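# Lower the oven's glass door fully, oven kept upright

## Task

Swing the oven's glass door down until it is fully open, keep the oven upright on its feet, and finish with neither arm (including its wrist-camera cable) in contact with the oven.

## Robot and tools

Robot: two 6-joint arms, left_arm and right_arm, each ending in a two-finger parallel gripper. Base positions in the scene frame: left_arm at (-0.002, +0.238, +0.017) m, right_arm at (+0.043, -0.341, +0.002) m. Both are almost unrotated. A camera stand sits behind them. Cameras: cam_head_left, cam_head_right, cam_high, cam_low (each 672x504), plus cam_left_wrist and cam_right_wrist, which ride on the grippers.

Frames. Scene frame: origin at table-top height, halfway between the nominal bases. +x points out over the table, +y toward left_arm, +z up. Arm names do not correspond to image sides. Fixed cameras and the table use the scene frame. Each arm reports its hand pose, velocities and Hand target in its own base frame. Movement offsets use the Hand target's own axes. On the gripper, +z runs along the fingers and y is the direction they open and close. end_effector_position is the point between the finger pads, just behind the tips.

execute_actions(actions, cameras). actions is a list of actions. Each action is up to 15 rows, one row per 1/30 s control step, and lasts 0.5 s. If an action has fewer rows, its last row repeats. Every row has 14 numbers in [-1, 1], always for both arms: left dx, dy, dz, rx, ry, rz, opening, then the same seven for right.
- dx..rz are offsets, not poses. They are measured from that arm's Hand target at the start of the action, along the Hand target's axes. Every row in an action counts from that same start, and each new action or call starts again from the current Hand target, so sending an offset twice moves the arm twice. 1.0 means 0.6 m of travel or 180 degrees. rx, ry, rz form a single rotation vector.
- opening is absolute: +1 fully open (about 87 mm), +0.5 about 69 mm, 0 about 43 mm, -0.5 about 18 mm, -1 closed. A 0 here is itself a command, so to keep a gripper as it is, resend its current value.
- To leave an arm where it is, send six zeros for its pose values.
- Camera images are returned only if actions is empty or cameras names them. ["all"] gives every camera, [] gives none, and an unknown name makes the call invalid.

move(target, speed, blend, opening_speed, blocking, cameras). Drives the grippers in straight lines.
- target: one 14-number row, laid out as above, or a list of up to 15 rows. Every row is an offset from the Hand targets at the start of the move, not from the row before it.
- speed: in m/s, from 0.002 to 2.9, default 0.25. Rotation is capped at twice that value in rad/s. Give one value, or one per target.
- blend: corner rounding in metres for a list. The default 0 stops at each point.
- opening_speed: how fast the opening changes, per second on the -1..1 scale, at least 0.2.
- blocking=false: the call returns after about 0.5 s while the motion continues.
A move has a 10 s cap and uses roughly one action per 0.5 s. Paths do not avoid obstacles or the other arm. Faster moves lag, drift and hit harder, and aiming farther past a contact presses harder. Do not route a path close to an arm's own base. The result adds a "move:" line with the ending (done, off_target, moving, held, fault) and any limits (limits=paced means the pose was clipped, limits=held means steps were withheld).

wait(seconds 0-10) lets time pass, with each arm holding its last command. stop brakes a running move. zoom_image(camera, region [x0,y0,x1,y1], at most 504 px per side) enlarges part of a camera's newest image. read_manual gives licence texts only. finished_scene(scene) ends the scene for good. After ending scene 1, make no further calls in that reply.

Results: end_effector_position (m) and end_effector_quat_wxyz in the arm's base frame; Hand target (the last commanded pose after clipping, and the base for the next offsets); Tool commands; grip_measured on the same scale as opening; Joint positions (the gripper shown 0 closed to 1 open); Joint velocities (may read "within noise"); Joint torques (positive toward larger joint angle; joints 1-3 wrap at ±28 N m and include the arm's own weight). Action calls also list end_effector_position at some intermediate steps. Reported poses can be off by a few centimetres.

Behaviour to expect. At each step, commanded orientation is clipped to within 40 degrees of the measured orientation. Friction and gravity can leave the gripper short, low or tilted, especially far from the base. Tiny moves can fail or go sideways. Check the pose after every motion and correct any tilt. If the gripper stops short, a later command (even all zeros) asks for the target again, or you can send the missing distance as an offset. An arm blocked by something keeps pushing, so command its target back behind the gripper to relieve it.

Heat. Holding loads, reaching far out, or pushing toward unreachable poses heats the motors. At 75 °C results show MOTOR HOT. At 90 °C an OVER-TEMPERATURE FAULT folds that arm and leaves it idle. At 100 °C the arm goes limp.

Avoid:
- hitting the oven or table hard, or knocking the oven over or off the table;
- letting the door drop or slam (lower it under control rather than releasing it mid-swing);
- bringing the arms or grippers into contact with each other (the clearance check does not prevent gripper-on-gripper contact);
- straining the wrist-camera cables; touching something with a cable counts as touching it with the hand.
Any arm stop costs time. Finish with both grippers clear of the oven.

Each tool is called after "Emit:" in YAML: its name, and indented under it one key for each argument.

## Session

Emit:
execute_actions:
  actions: []

Nothing of this call was run. Scene 2 begins with your next reply.

Emit:
execute_actions:
  actions: []

Scene clock: 0.00 s.
left_arm: end_effector_position=(+0.3084, +0.0489, +0.2770) grip_measured=+0.979 end_effector_quat_wxyz=(+0.627, -0.200, +0.742, -0.129) | right_arm: end_effector_position=(+0.3907, +0.0799, +0.3032) grip_measured=+1.000 end_effector_quat_wxyz=(+0.506, +0.084, +0.825, +0.238)
Joint positions: left_arm=[0.385 0.793 0.783 -0.182 0.319 -0.405 0.989] | right_arm=[0.04 1.282 1.299 -0.416 -0.276 0.426 1]
Joint velocities: within noise
Joint torques (N m): no reading
Heat: left arm: 31 °C; right arm: 27 °C.
Hand target: left_arm +0.3071, +0.0499, +0.2851; +0.635, -0.196, +0.737, -0.126 | right_arm +0.3896, +0.0828, +0.3182; +0.522, +0.074, +0.814, +0.243
Tool commands: left_gripper/opening=+1.0 right_gripper/opening=+1.0

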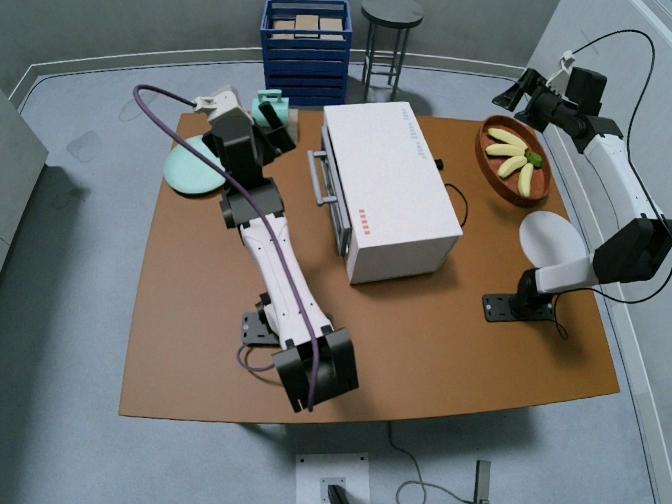

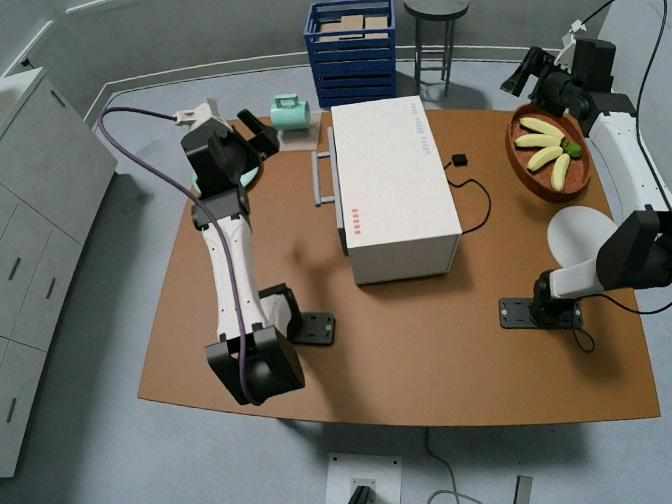

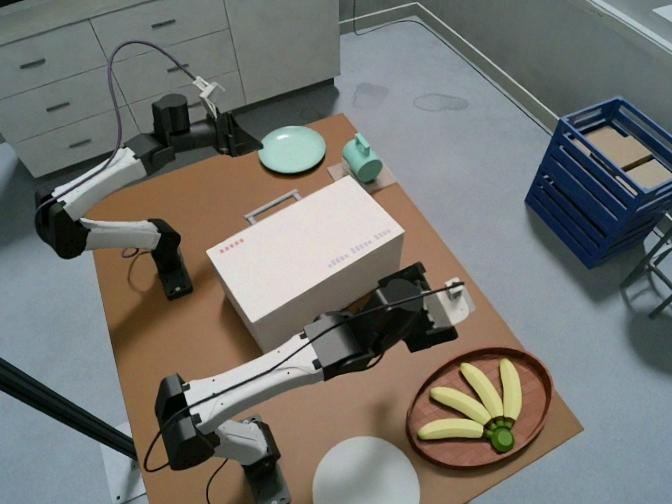

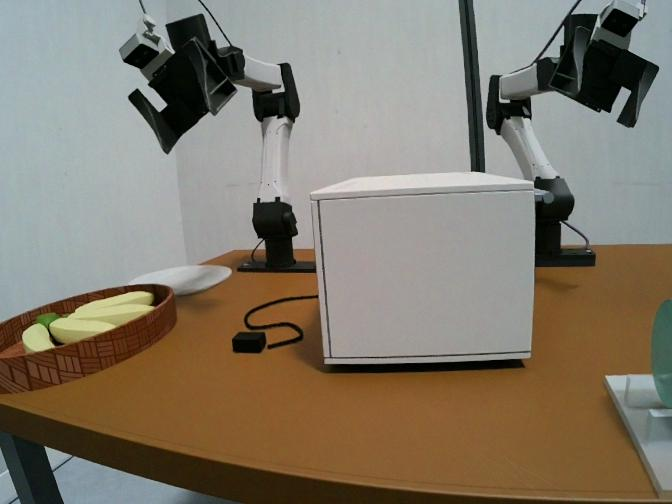

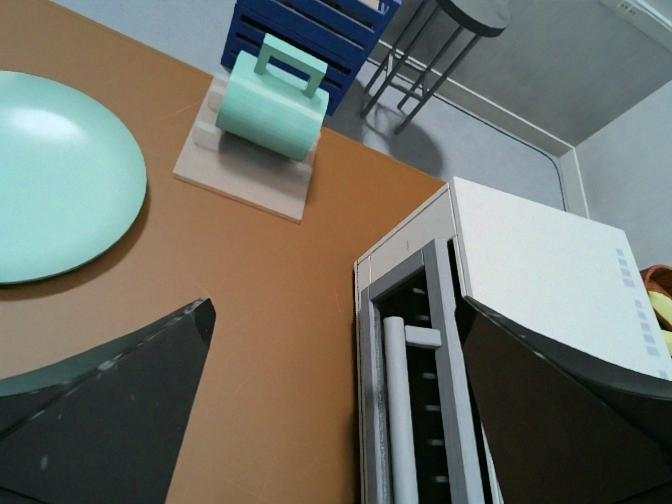

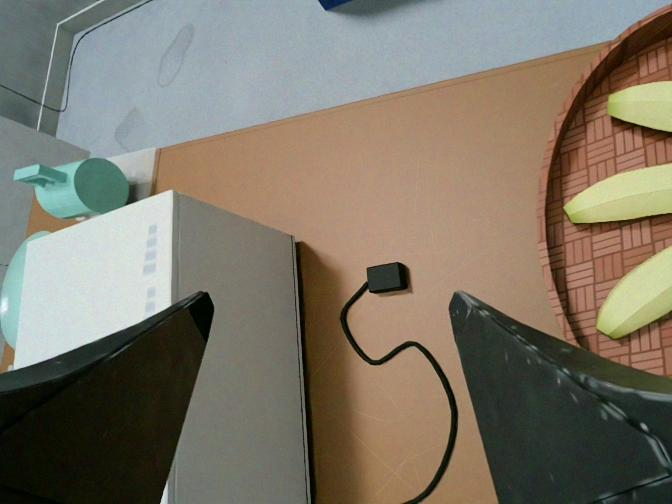

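Emit:
move:
  target: [0.130,-0.149,0.039,-0.0723,0.2743,0.1296,0.0, 0,0,0,0,0,0,1]
  cameras: ["cam_head_left","cam_head_right","cam_left_wrist","cam_low"]

Scene clock: 20.87 s.
left_arm: end_effector_position=(+0.3344, -0.0672, +0.2426) grip_measured=+0.000 end_effector_quat_wxyz=(+0.257, -0.037, +0.966, +0.003) | right_arm: end_effector_position=(+0.3907, +0.0799, +0.3032) grip_measured=+1.000 end_effector_quat_wxyz=(+0.506, +0.084, +0.825, +0.238)
Joint positions: left_arm=[-0.238 1.593 1.774 -1.251 -0.142 -0.278 0.5] | right_arm=[0.04 1.282 1.299 -0.416 -0.276 0.426 1]
Joint torques (N m): left_arm=[-0.66 -5.05 11.3 0.86 -0.1 -0.21] | right_arm=[-0.62 -4.21 7.32 2.24 0.05 -0.05]
Heat: left arm: 37 °C; right arm: 30 °C.
Hand target: left_arm +0.3326, -0.0633, +0.2510; +0.259, -0.046, +0.965, +0.012 | right_arm +0.3896, +0.0828, +0.3182; +0.522, +0.074, +0.814, +0.243
Off the commanded pose: left_arm 0.009 m, 2 deg | right_arm 0.015 m, 3 deg.
move: off_target (right_arm)
Images, in order (width x height): cam_head_left 672x504, cam_head_right 672x504, cam_low 672x504, cam_left_wrist 672x504.

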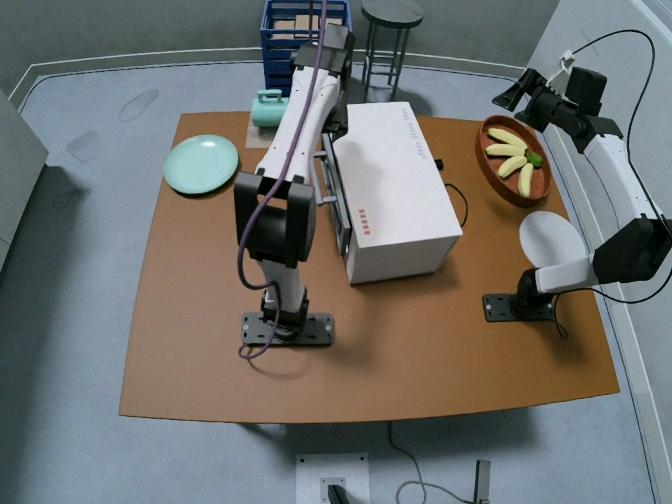

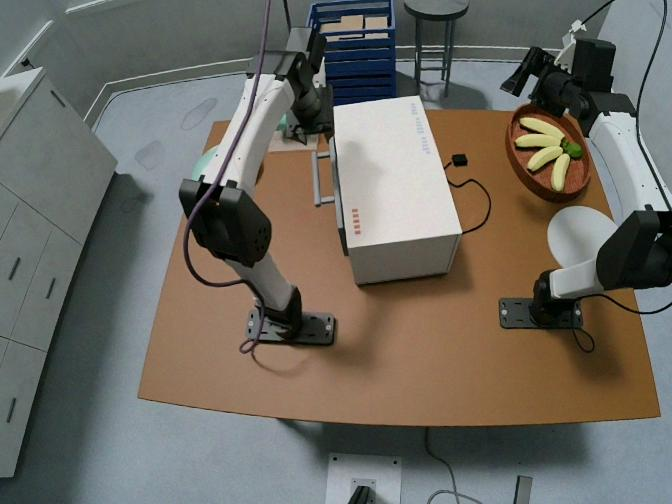

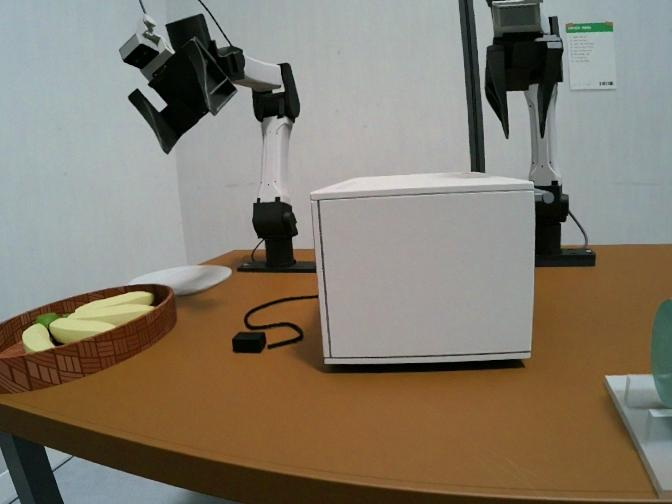

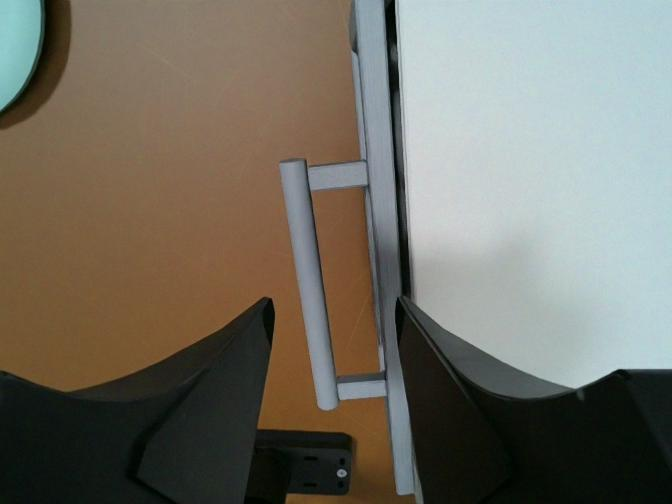

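Emit:
move:
  target: [0.078,0.020,0.009,0,0,0,-0.2, 0,0,0,0,0,0,1]
  cameras: ["cam_left_wrist","cam_low"]

Scene clock: 28.07 s.
left_arm: end_effector_position=(+0.2875, -0.0555, +0.2185) grip_measured=-0.200 end_effector_quat_wxyz=(+0.233, -0.035, +0.972, +0.011) | right_arm: end_effector_position=(+0.3907, +0.0799, +0.3032) grip_measured=+1.000 end_effector_quat_wxyz=(+0.506, +0.084, +0.825, +0.238)
Joint positions: left_arm=[-0.238 1.429 1.535 -1.226 -0.143 -0.278 0.4] | right_arm=[0.04 1.282 1.299 -0.416 -0.276 0.426 1]
Joint torques (N m): left_arm=[-1.01 -5.75 6.35 1.5 -0.11 -0.23] | right_arm=[-0.42 -4.12 7.32 2.24 0.06 -0.02]
Heat: left arm: 38 °C; right arm: 31 °C.
Hand target: left_arm +0.2938, -0.0550, +0.2230; +0.259, -0.046, +0.965, +0.012 | right_arm +0.3896, +0.0828, +0.3182; +0.522, +0.074, +0.814, +0.243
Off the commanded pose: left_arm 0.008 m, 3 deg | right_arm 0.015 m, 3 deg.
move: off_target (left_arm, right_arm)
Images, in order (width x height): cam_low 672x504, cam_left_wrist 672x504.

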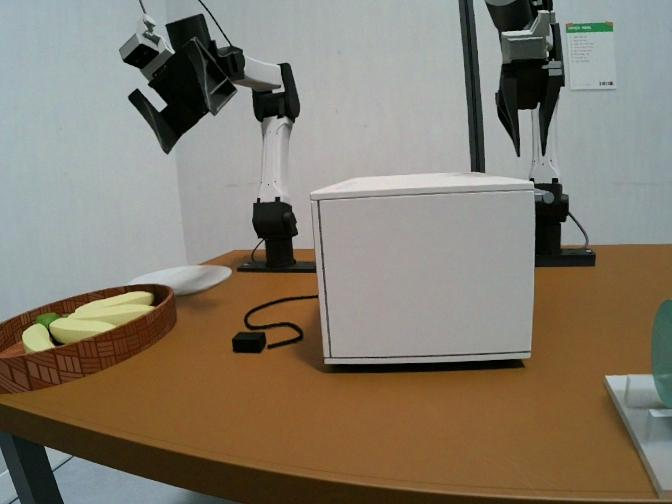

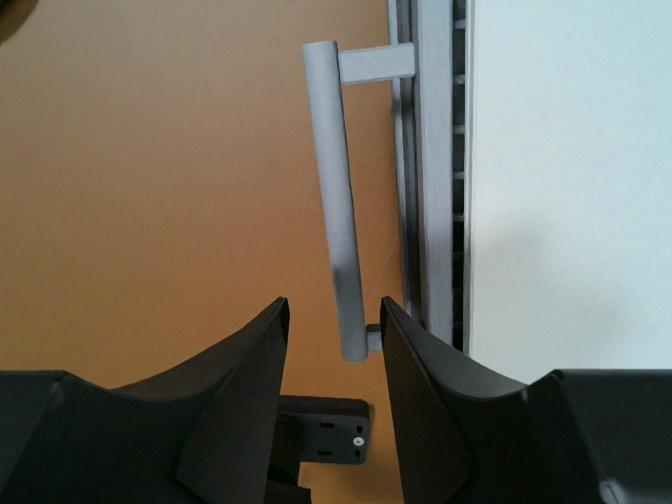

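Emit:
move:
  target: [0.0455,-0.0025,0.104,-0.009,0,-0.0173,-0.2, 0,0,0,0,0,0,1]
  cameras: ["cam_left_wrist","cam_low","cam_head_right"]
  speed: 0.12

Scene clock: 36.37 s.
left_arm: end_effector_position=(+0.2951, -0.0550, +0.1492) grip_measured=-0.200 end_effector_quat_wxyz=(+0.229, -0.066, +0.971, +0.020) | right_arm: end_effector_position=(+0.3907, +0.0799, +0.3032) grip_measured=+1.000 end_effector_quat_wxyz=(+0.506, +0.084, +0.825, +0.238)
Joint positions: left_arm=[-0.239 1.415 1.245 -0.967 -0.172 -0.336 0.4] | right_arm=[0.04 1.282 1.299 -0.416 -0.276 0.426 1]
Joint torques (N m): left_arm=[-0.94 -6.48 6.64 1.48 -0.13 -0.25] | right_arm=[-0.53 -4.11 7.28 2.24 0.04 -0.05]
Heat: left arm: 37 °C; right arm: 31 °C.
Hand target: left_arm +0.3015, -0.0557, +0.1553; +0.258, -0.076, +0.963, +0.019 | right_arm +0.3896, +0.0828, +0.3182; +0.522, +0.074, +0.814, +0.243
Off the commanded pose: left_arm 0.009 m, 4 deg | right_arm 0.015 m, 3 deg.
move: off_target (left_arm, right_arm)
Images, in order (width x height): cam_head_right 672x504, cam_low 672x504, cam_left_wrist 672x504.

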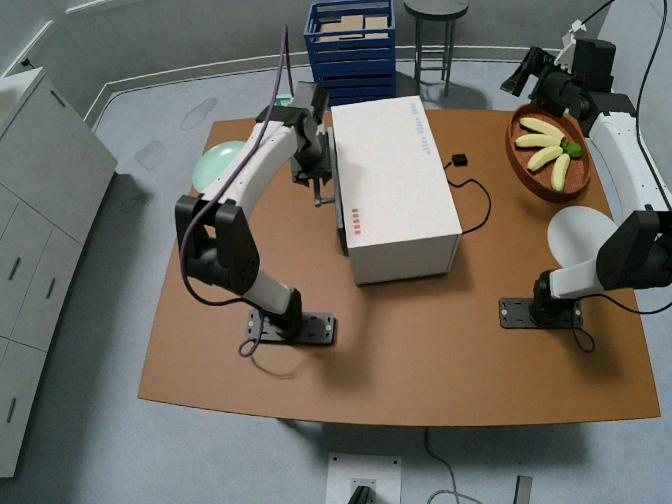

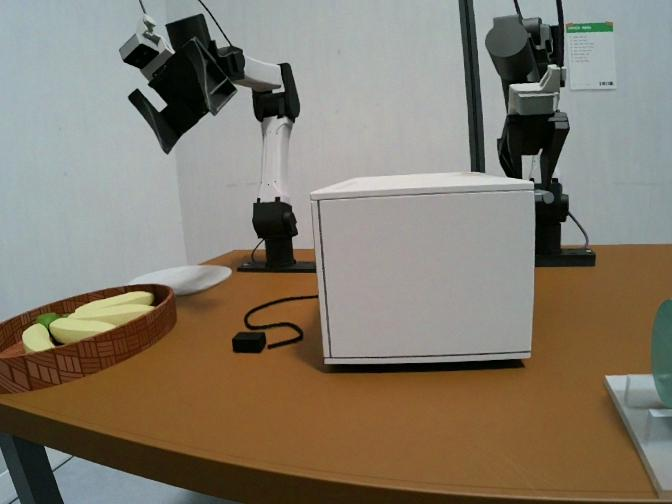

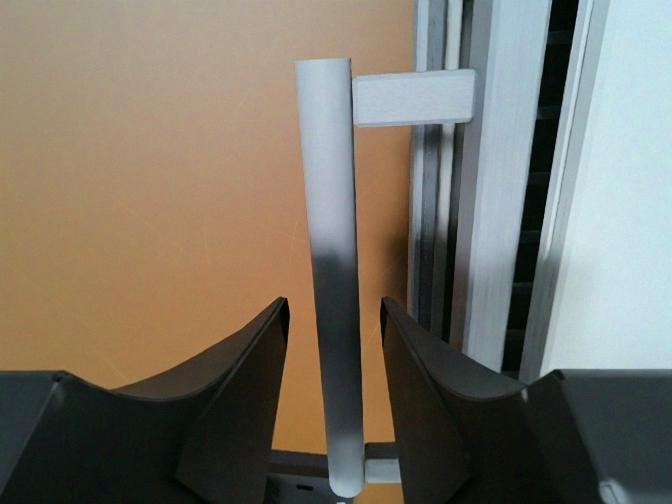

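Emit:
move:
  target:
    - [0,0,0.01,0,0,0,-0.2, 0,0,0,0,0,0,1]
    - [0,0,0.01,0,0,0,-0.62, 0,0,0,0,0,0,1]
  opening_speed: 1
  speed: 0.12

Emit:
move:
  target:
    - [0.0098,0.0433,0.0173,0.034,0,-0.019,-0.62, 0,0,0,0,0,0,1]
    - [0.0228,0.0817,0.0407,0.067,0,-0.0385,-0.62, 0,0,0,0,0,0,1]
  speed: 0.1
  blend: [0.01,0]
  cameras: ["cam_left_wrist","cam_low","cam_head_right","cam_high"]

Scene clock: 43.27 s.
left_arm: end_effector_position=(+0.2976, -0.0564, +0.1464) grip_measured=-0.617 end_effector_quat_wxyz=(+0.234, -0.073, +0.969, +0.017) | right_arm: end_effector_position=(+0.3907, +0.0799, +0.3032) grip_measured=+1.000 end_effector_quat_wxyz=(+0.506, +0.084, +0.825, +0.238)
Joint positions: left_arm=[-0.241 1.415 1.231 -0.944 -0.174 -0.351 0.192] | right_arm=[0.04 1.282 1.299 -0.416 -0.276 0.426 1]
Joint torques (N m): left_arm=[-0.57 -5.78 6.71 1.49 -0.11 -0.14] | right_arm=[-0.53 -4.16 7.28 2.26 0.07 -0.05]
Heat: left arm: 37 °C; right arm: 32 °C.
Hand target: left_arm +0.3044, -0.0553, +0.1501; +0.258, -0.076, +0.963, +0.019 | right_arm +0.3896, +0.0828, +0.3182; +0.522, +0.074, +0.814, +0.243
Off the commanded pose: left_arm 0.008 m, 3 deg | right_arm 0.015 m, 3 deg.
move: off_target (left_arm, right_arm); target 2's new opening was sent with left_arm's hand 0.008 m and 3 deg from that target

Scene clock: 45.27 s.
left_arm: end_effector_position=(+0.2909, -0.0152, +0.1153) grip_measured=-0.618 end_effector_quat_wxyz=(+0.236, -0.113, +0.959, -0.105) | right_arm: end_effector_position=(+0.3907, +0.0799, +0.3032) grip_measured=+1.000 end_effector_quat_wxyz=(+0.506, +0.084, +0.825, +0.238)
Joint positions: left_arm=[0.09 1.334 1.016 -0.765 0.193 -0.192 0.191] | right_arm=[0.04 1.282 1.299 -0.416 -0.276 0.426 1]
Joint torques (N m): left_arm=[0.92 -5.85 7.19 1.52 0.26 0.21] | right_arm=[-0.59 -4.15 7.28 2.26 0.06 -0.03]
Heat: left arm: 37 °C; right arm: 32 °C.
Hand target: left_arm +0.2972, -0.0069, +0.1220; +0.265, -0.106, +0.953, -0.098 | right_arm +0.3896, +0.0828, +0.3182; +0.522, +0.074, +0.814, +0.243
Off the commanded pose: left_arm 0.012 m, 4 deg | right_arm 0.015 m, 3 deg.
move: off_target (left_arm, right_arm)
Images, in order (width x height): cam_head_right 672x504, cam_high 672x504, cam_low 672x504, cam_left_wrist 672x504.

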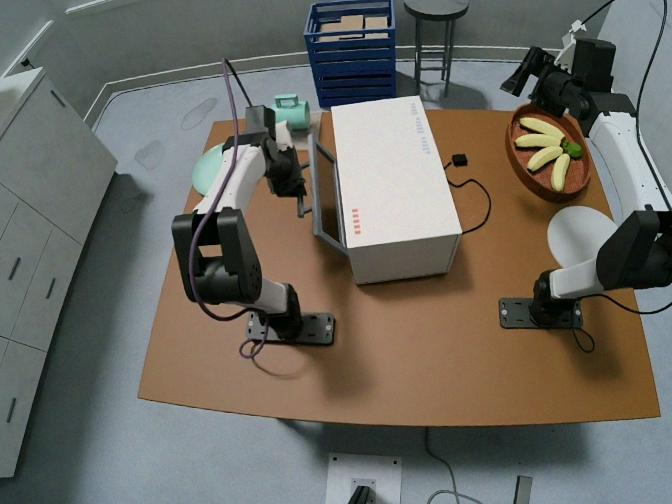

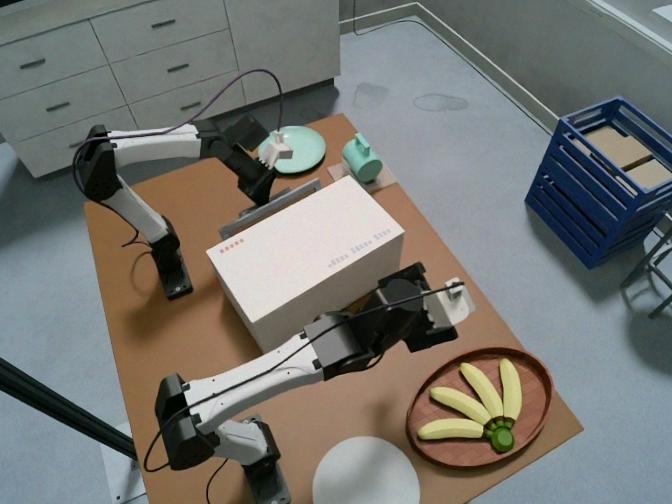

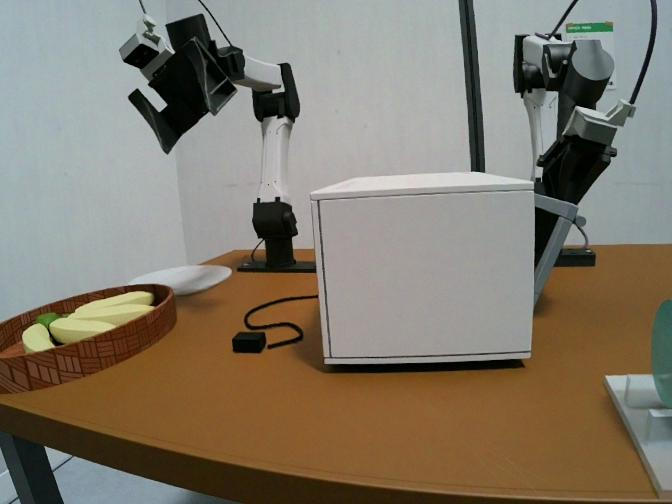

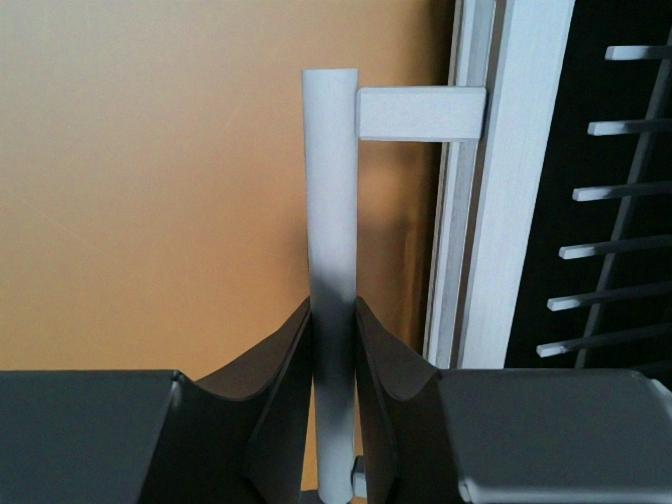

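Emit:
move:
  target:
    - [0.013,0.0373,0.0283,0.048,0.003,-0.028,-0.62, 0,0,0,0,0,0,1]
    - [0.031,0.066,0.0625,0.096,0.006,-0.0567,-0.62, 0,0,0,0,0,0,1]
  speed: 0.1
  blend: [0.01,0]
  cameras: ["cam_left_wrist","cam_low","cam_head_right","cam_high"]

Scene clock: 51.77 s.
left_arm: end_effector_position=(+0.2872, +0.0073, +0.0735) grip_measured=-0.617 end_effector_quat_wxyz=(+0.232, -0.152, +0.919, -0.281) | right_arm: end_effector_position=(+0.3907, +0.0799, +0.3032) grip_measured=+1.000 end_effector_quat_wxyz=(+0.506, +0.084, +0.825, +0.238)
Joint positions: left_arm=[0.416 1.463 0.855 -0.588 0.662 -0.043 0.191] | right_arm=[0.04 1.282 1.299 -0.416 -0.276 0.426 1]
Joint torques (N m): left_arm=[1.52 -4.23 6.87 1.44 0.34 0.16] | right_arm=[-0.51 -4.21 7.32 2.24 0.04 -0.06]
Heat: left arm: 37 °C; right arm: 32 °C.
Hand target: left_arm +0.2954, +0.0215, +0.0718; +0.260, -0.148, +0.917, -0.264 | right_arm +0.3896, +0.0828, +0.3182; +0.522, +0.074, +0.814, +0.243
Off the commanded pose: left_arm 0.016 m, 4 deg | right_arm 0.015 m, 3 deg.
move: off_target (left_arm, right_arm)
Images, in order (width x height): cam_head_right 672x504, cam_high 672x504, cam_low 672x504, cam_left_wrist 672x504.

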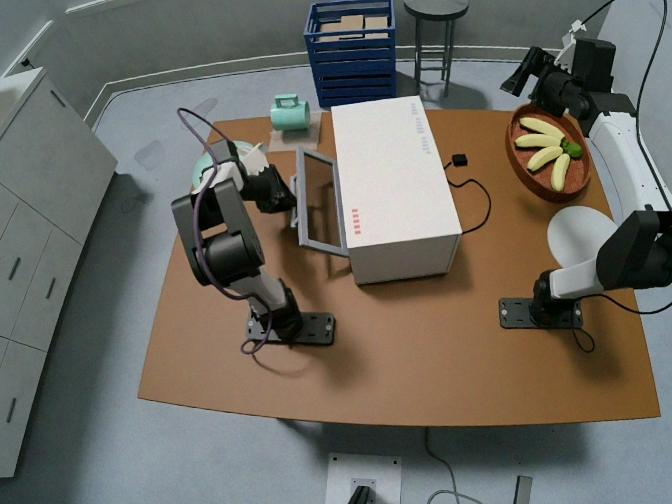

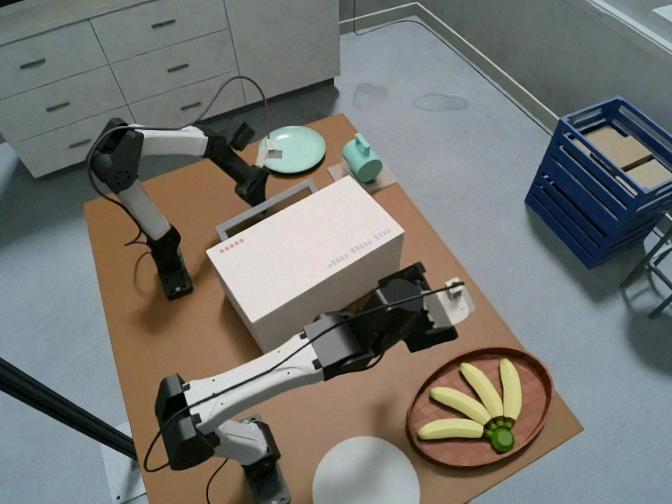

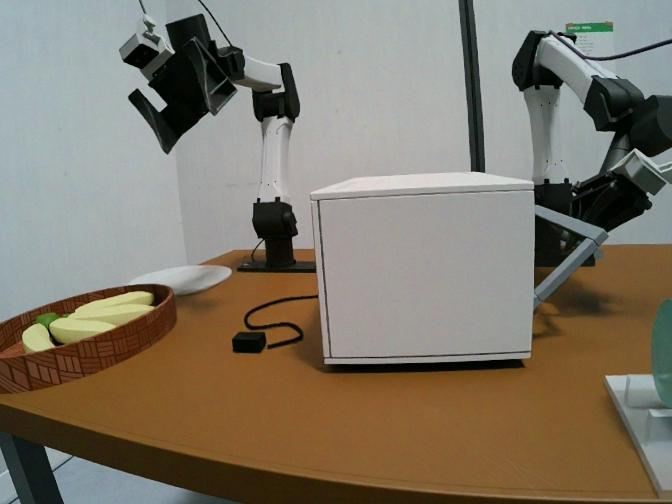

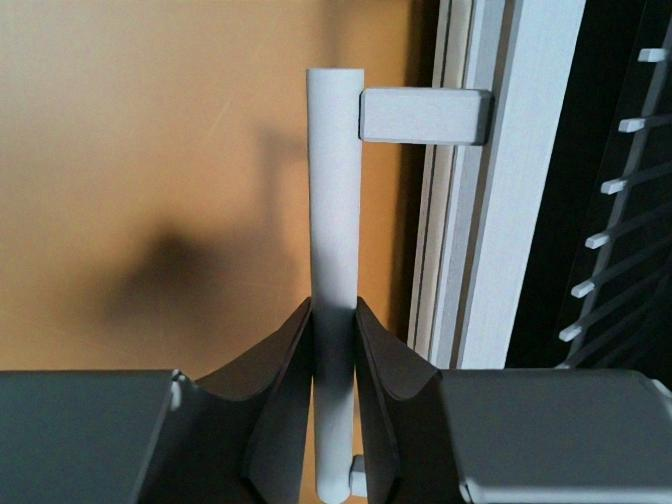

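Emit:
move:
  target: [0,0,0,0,0,0,-0.25, 0,0,0,0,0,0,1]
  opening_speed: 0.5
  cameras: ["cam_left_wrist","cam_low"]

Scene clock: 56.07 s.
left_arm: end_effector_position=(+0.2893, +0.0200, +0.0720) grip_measured=-0.250 end_effector_quat_wxyz=(+0.245, -0.157, +0.919, -0.266) | right_arm: end_effector_position=(+0.3907, +0.0799, +0.3032) grip_measured=+1.000 end_effector_quat_wxyz=(+0.506, +0.084, +0.825, +0.238)
Joint positions: left_arm=[0.445 1.463 0.855 -0.573 0.645 -0.026 0.375] | right_arm=[0.04 1.282 1.299 -0.416 -0.276 0.426 1]
Joint torques (N m): left_arm=[0.06 -4.16 6.84 1.34 0.5 0.08] | right_arm=[-0.53 -4.11 7.31 2.25 0.07 -0.04]
Heat: left arm: 37 °C; right arm: 32 °C.
Hand target: left_arm +0.2954, +0.0215, +0.0718; +0.260, -0.148, +0.917, -0.264 | right_arm +0.3896, +0.0828, +0.3182; +0.522, +0.074, +0.814, +0.243
Off the commanded pose: left_arm 0.006 m, 2 deg | right_arm 0.015 m, 3 deg.
move: off_target (right_arm)
Images, in order (width x height): cam_low 672x504, cam_left_wrist 672x504.

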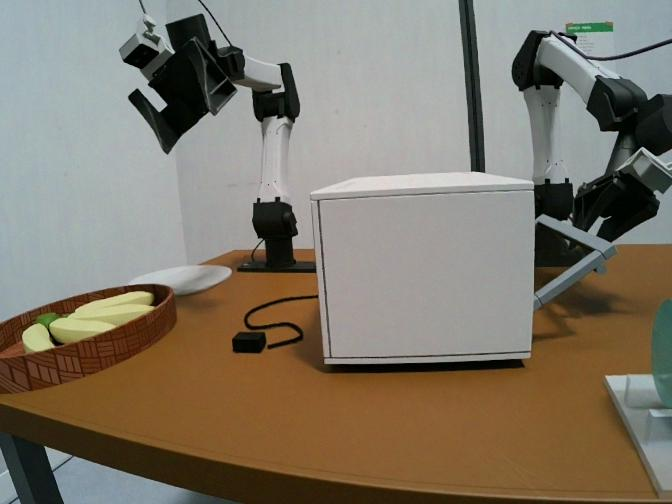

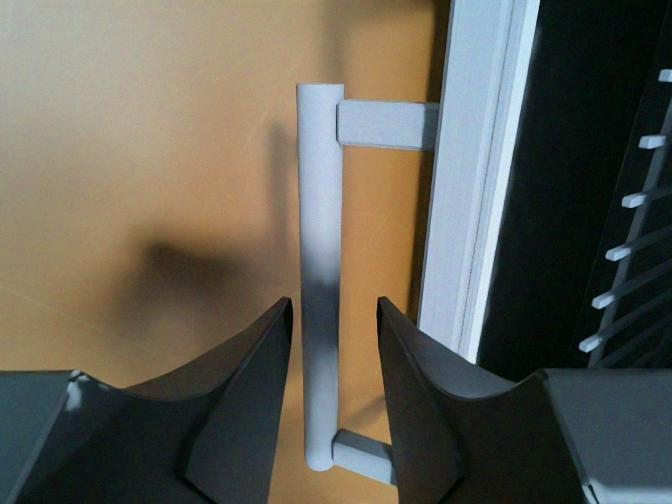

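Emit:
move:
  target: [0.0267,0.0305,0.0468,0.095,0.0056,-0.057,-0.25, 0,0,0,0,0,0,1]
  speed: 0.08
  cameras: ["cam_left_wrist","cam_low","cam_high"]

Scene clock: 62.23 s.
left_arm: end_effector_position=(+0.2923, +0.0271, +0.0280) grip_measured=-0.250 end_effector_quat_wxyz=(+0.233, -0.202, +0.867, -0.391) | right_arm: end_effector_position=(+0.3907, +0.0799, +0.3032) grip_measured=+1.000 end_effector_quat_wxyz=(+0.506, +0.084, +0.825, +0.238)
Joint positions: left_arm=[0.589 1.73 0.796 -0.396 0.924 0.012 0.375] | right_arm=[0.04 1.282 1.299 -0.416 -0.276 0.426 1]
Joint torques (N m): left_arm=[-0.23 -5.26 5.16 0.95 1.34 0.07] | right_arm=[-0.55 -4.14 7.24 2.23 0.07 -0.06]
Heat: left arm: 37 °C; right arm: 33 °C.
Hand target: left_arm +0.2953, +0.0184, +0.0348; +0.246, -0.187, +0.853, -0.420 | right_arm +0.3896, +0.0828, +0.3182; +0.522, +0.074, +0.814, +0.243
Off the commanded pose: left_arm 0.011 m, 4 deg | right_arm 0.015 m, 3 deg.
move: off_target (left_arm, right_arm)
Images, in order (width x height): cam_high 672x504, cam_low 672x504, cam_left_wrist 672x504.

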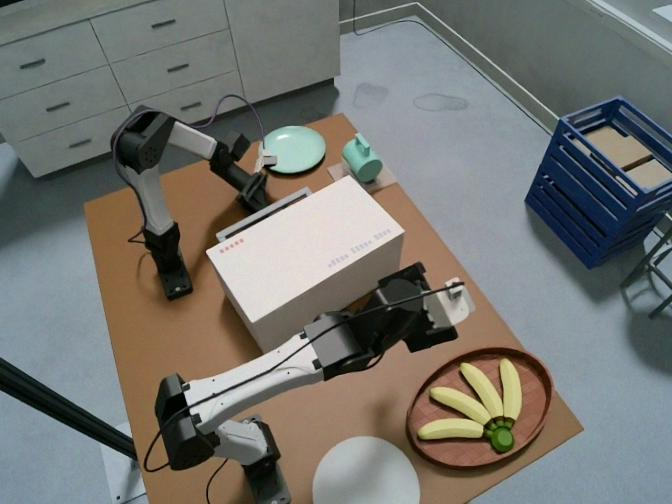

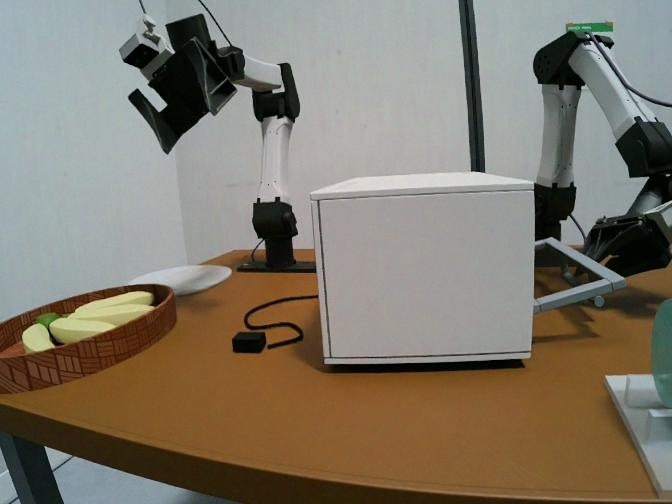

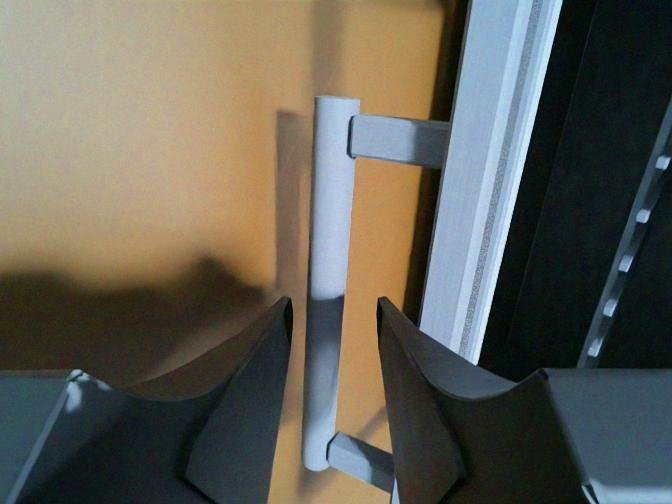

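Emit:
move:
  target:
    - [0,0,-0.15,0,0,0,-0.25, 0,0,0,0,0,0,1]
    - [-0.016,-0.083,-0.197,-0.048,-0.003,0.028,-0.25,0,0,0,0,0,0,1]
    - [0.034,-0.146,-0.11,-0.095,-0.006,0.057,-1, 0,0,0,0,0,0,1]
  speed: [0.12,0.2,0.2]
  blend: [0.015,0.02,0]
  cameras: ["cam_left_wrist","cam_low","cam_high","cam_head_left"]

Scene clock: 71.07 s.
left_arm: end_effector_position=(+0.2460, -0.0044, +0.1353) grip_measured=-1.000 end_effector_quat_wxyz=(+0.242, -0.154, +0.917, -0.276) | right_arm: end_effector_position=(+0.3907, +0.0799, +0.3032) grip_measured=+1.000 end_effector_quat_wxyz=(+0.506, +0.084, +0.825, +0.238)
Joint positions: left_arm=[0.442 1.216 0.92 -0.892 0.665 -0.025 0] | right_arm=[0.04 1.282 1.299 -0.416 -0.276 0.426 1]
Joint torques (N m): left_arm=[-0.94 -4 6.61 1.34 0.3 -0.17] | right_arm=[-0.59 -4.21 7.32 2.25 0.06 -0.05]
Heat: left arm: 37 °C; right arm: 33 °C.
Hand target: left_arm +0.2505, -0.0016, +0.1350; +0.260, -0.149, +0.917, -0.264 | right_arm +0.3896, +0.0828, +0.3182; +0.522, +0.074, +0.814, +0.243
Off the commanded pose: left_arm 0.005 m, 3 deg | right_arm 0.015 m, 3 deg.
move: off_target (left_arm, right_arm); target 3's new opening was sent with left_arm's hand 0.005 m and 3 deg from that target
Images, in order (width x height): cam_head_left 672x504, cam_high 672x504, cam_low 672x504, cam_left_wrist 672x504.

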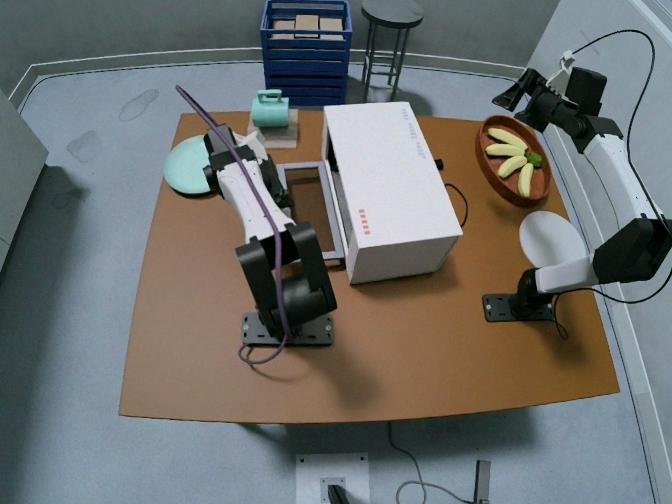

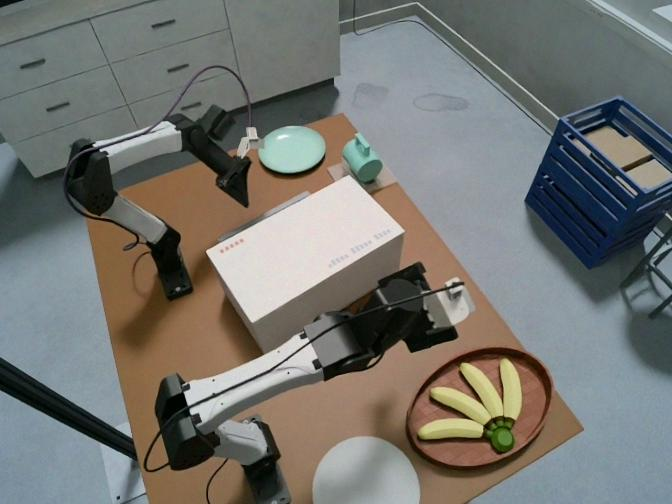

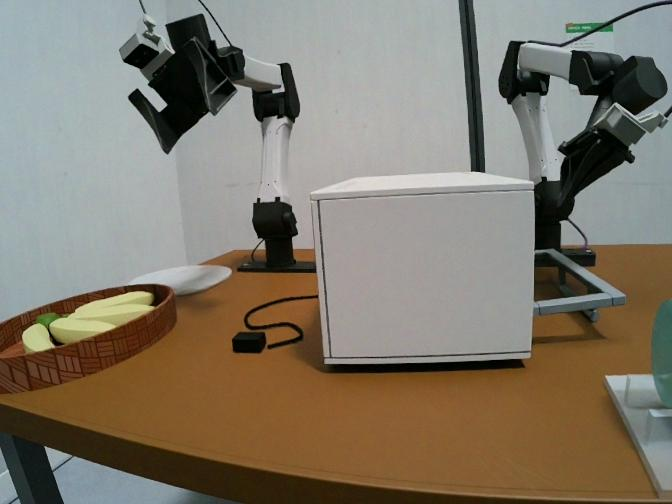

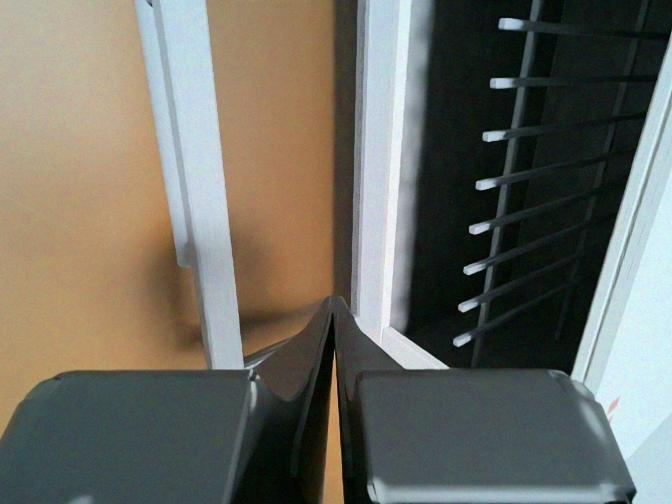

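Emit:
move:
  target: [0.05,0.093,0.096,0,0,0,-1, 0,0,0,0,0,0,1]
  speed: 0.1
  cameras: ["cam_left_wrist","cam_low","cam_head_right"]

Scene clock: 76.57 s.
left_arm: end_effector_position=(+0.2434, -0.0010, +0.0548) grip_measured=-1.000 end_effector_quat_wxyz=(+0.238, -0.159, +0.916, -0.280) | right_arm: end_effector_position=(+0.3907, +0.0799, +0.3032) grip_measured=+1.000 end_effector_quat_wxyz=(+0.506, +0.084, +0.825, +0.238)
Joint positions: left_arm=[0.465 1.308 0.653 -0.557 0.676 -0.006 0] | right_arm=[0.04 1.282 1.299 -0.416 -0.276 0.426 1]
Joint torques (N m): left_arm=[0.38 -2.37 6.06 1.47 0.36 0.21] | right_arm=[-0.54 -4.18 7.31 2.27 0.07 -0.05]
Heat: left arm: 37 °C; right arm: 33 °C.
Hand target: left_arm +0.2504, +0.0083, +0.0499; +0.260, -0.149, +0.917, -0.264 | right_arm +0.3896, +0.0828, +0.3182; +0.522, +0.074, +0.814, +0.243
Off the commanded pose: left_arm 0.013 m, 3 deg | right_arm 0.015 m, 3 deg.
move: off_target (left_arm, right_arm)
Images, in order (width x height): cam_head_right 672x504, cam_low 672x504, cam_left_wrist 672x504.

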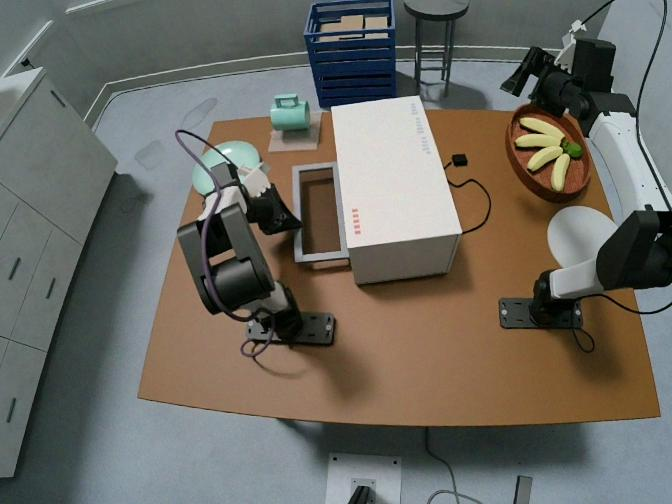

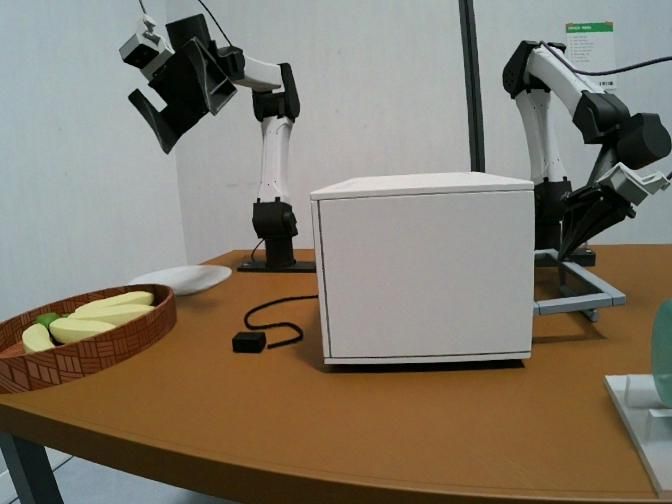

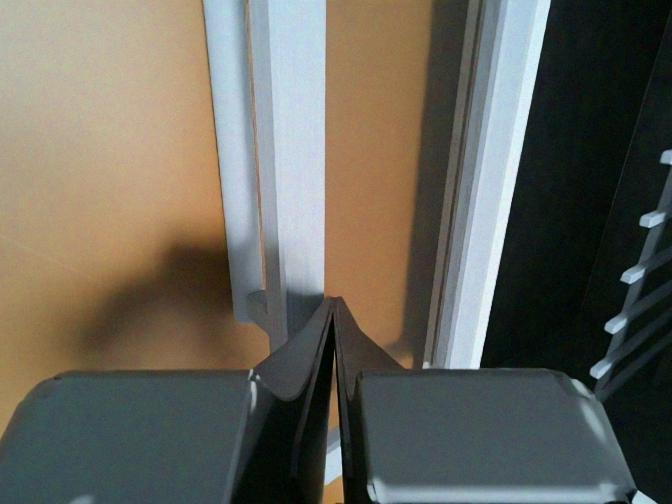

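Emit:
move:
  target:
    - [-0.009,0.0177,-0.0088,0,0,0,-1, 0,0,0,0,0,0,1]
    - [0.011,0.0457,0.0275,0,0,0,-1, 0,0,0,0,0,0,1]
  speed: [0.1,0.05]
  blend: [0.003,0]
  cameras: ["cam_left_wrist","cam_low"]

Scene clock: 79.20 s.
left_arm: end_effector_position=(+0.2455, -0.0038, +0.0495) grip_measured=-1.000 end_effector_quat_wxyz=(+0.240, -0.166, +0.897, -0.333) | right_arm: end_effector_position=(+0.3907, +0.0799, +0.3032) grip_measured=+1.000 end_effector_quat_wxyz=(+0.506, +0.084, +0.825, +0.238)
Joint positions: left_arm=[0.52 1.383 0.633 -0.511 0.8 0.023 0] | right_arm=[0.04 1.282 1.299 -0.416 -0.276 0.426 1]
Joint torques (N m): left_arm=[0.81 -1.16 4.05 1.65 -0.55 0.74] | right_arm=[-0.55 -4.11 7.31 2.25 0.08 -0.06]
Heat: left arm: 37 °C; right arm: 33 °C.
Hand target: left_arm +0.2504, +0.0213, +0.0200; +0.260, -0.149, +0.917, -0.264 | right_arm +0.3896, +0.0828, +0.3182; +0.522, +0.074, +0.814, +0.243
Off the commanded pose: left_arm 0.039 m, 9 deg | right_arm 0.015 m, 3 deg.
move: off_target (left_arm, right_arm)
Images, in order (width x height): cam_low 672x504, cam_left_wrist 672x504.

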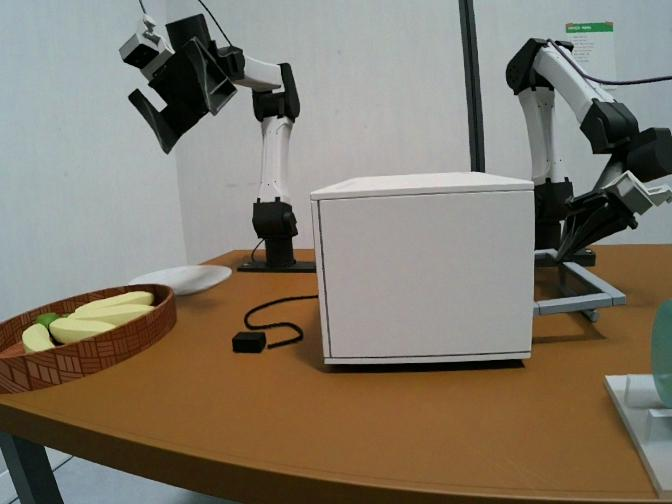

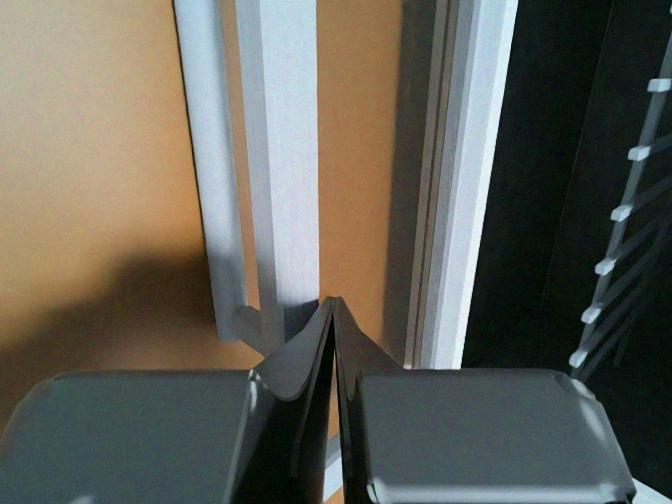

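Emit:
zoom_image:
  camera: "cam_low"
  region: [510, 220, 650, 340]

Scaled by 3.600 from the camera's 672x504 image, which has a finer 960x720 frame.

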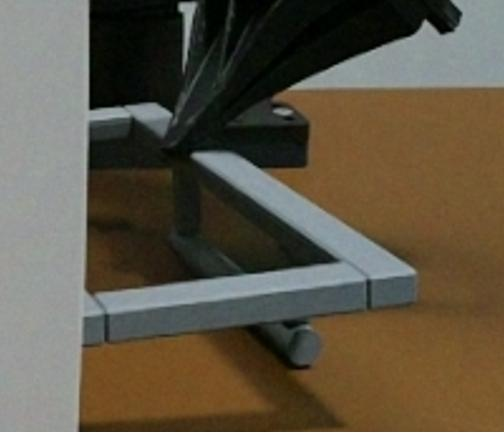

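Emit:
move:
  target:
    - [-0.0433,-0.0608,-0.0786,0,0,0,-1, 0,0,0,0,0,0,1]
    - [0.02,0.028,0.0363,0,0,0,-1, 0,0,0,0,0,0,1]
  speed: [0.08,0.08]
  cameras: ["cam_left_wrist","cam_low"]

Scene clock: 88.37 s.
left_arm: end_effector_position=(+0.2526, -0.0040, +0.0482) grip_measured=-1.000 end_effector_quat_wxyz=(+0.276, -0.147, +0.876, -0.366) | right_arm: end_effector_position=(+0.3907, +0.0799, +0.3032) grip_measured=+1.000 end_effector_quat_wxyz=(+0.506, +0.084, +0.825, +0.238)
Joint positions: left_arm=[0.557 1.415 0.592 -0.404 0.908 0.055 0] | right_arm=[0.04 1.282 1.299 -0.416 -0.276 0.426 1]
Joint torques (N m): left_arm=[-0.05 0.5 1.87 1.61 -1.48 0.71] | right_arm=[-0.55 -4.23 7.27 2.25 0.06 -0.04]
Heat: left arm: 36 °C; right arm: 33 °C.
Hand target: left_arm +0.2504, +0.0213, -0.0101; +0.260, -0.149, +0.917, -0.264 | right_arm +0.3896, +0.0828, +0.3182; +0.522, +0.074, +0.814, +0.243
Off the commanded pose: left_arm 0.064 m, 13 deg | right_arm 0.015 m, 3 deg.
move: off_target (left_arm, right_arm)
Images, in order (width x height): cam_low 672x504, cam_left_wrist 672x504.

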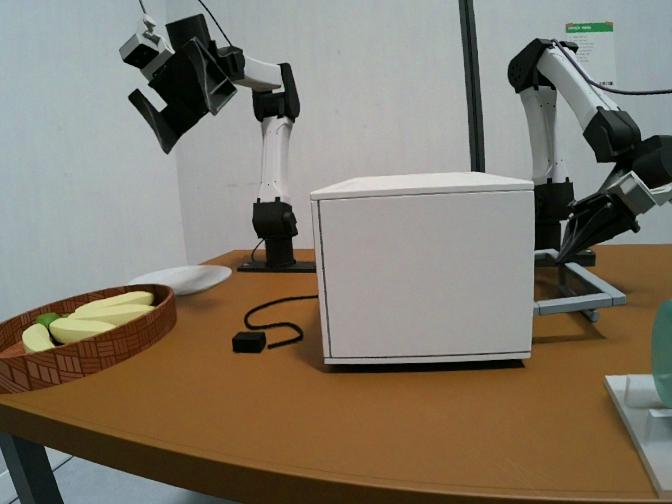

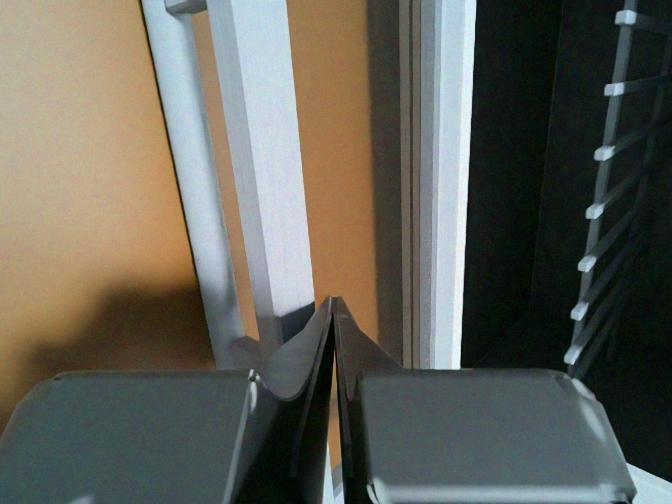

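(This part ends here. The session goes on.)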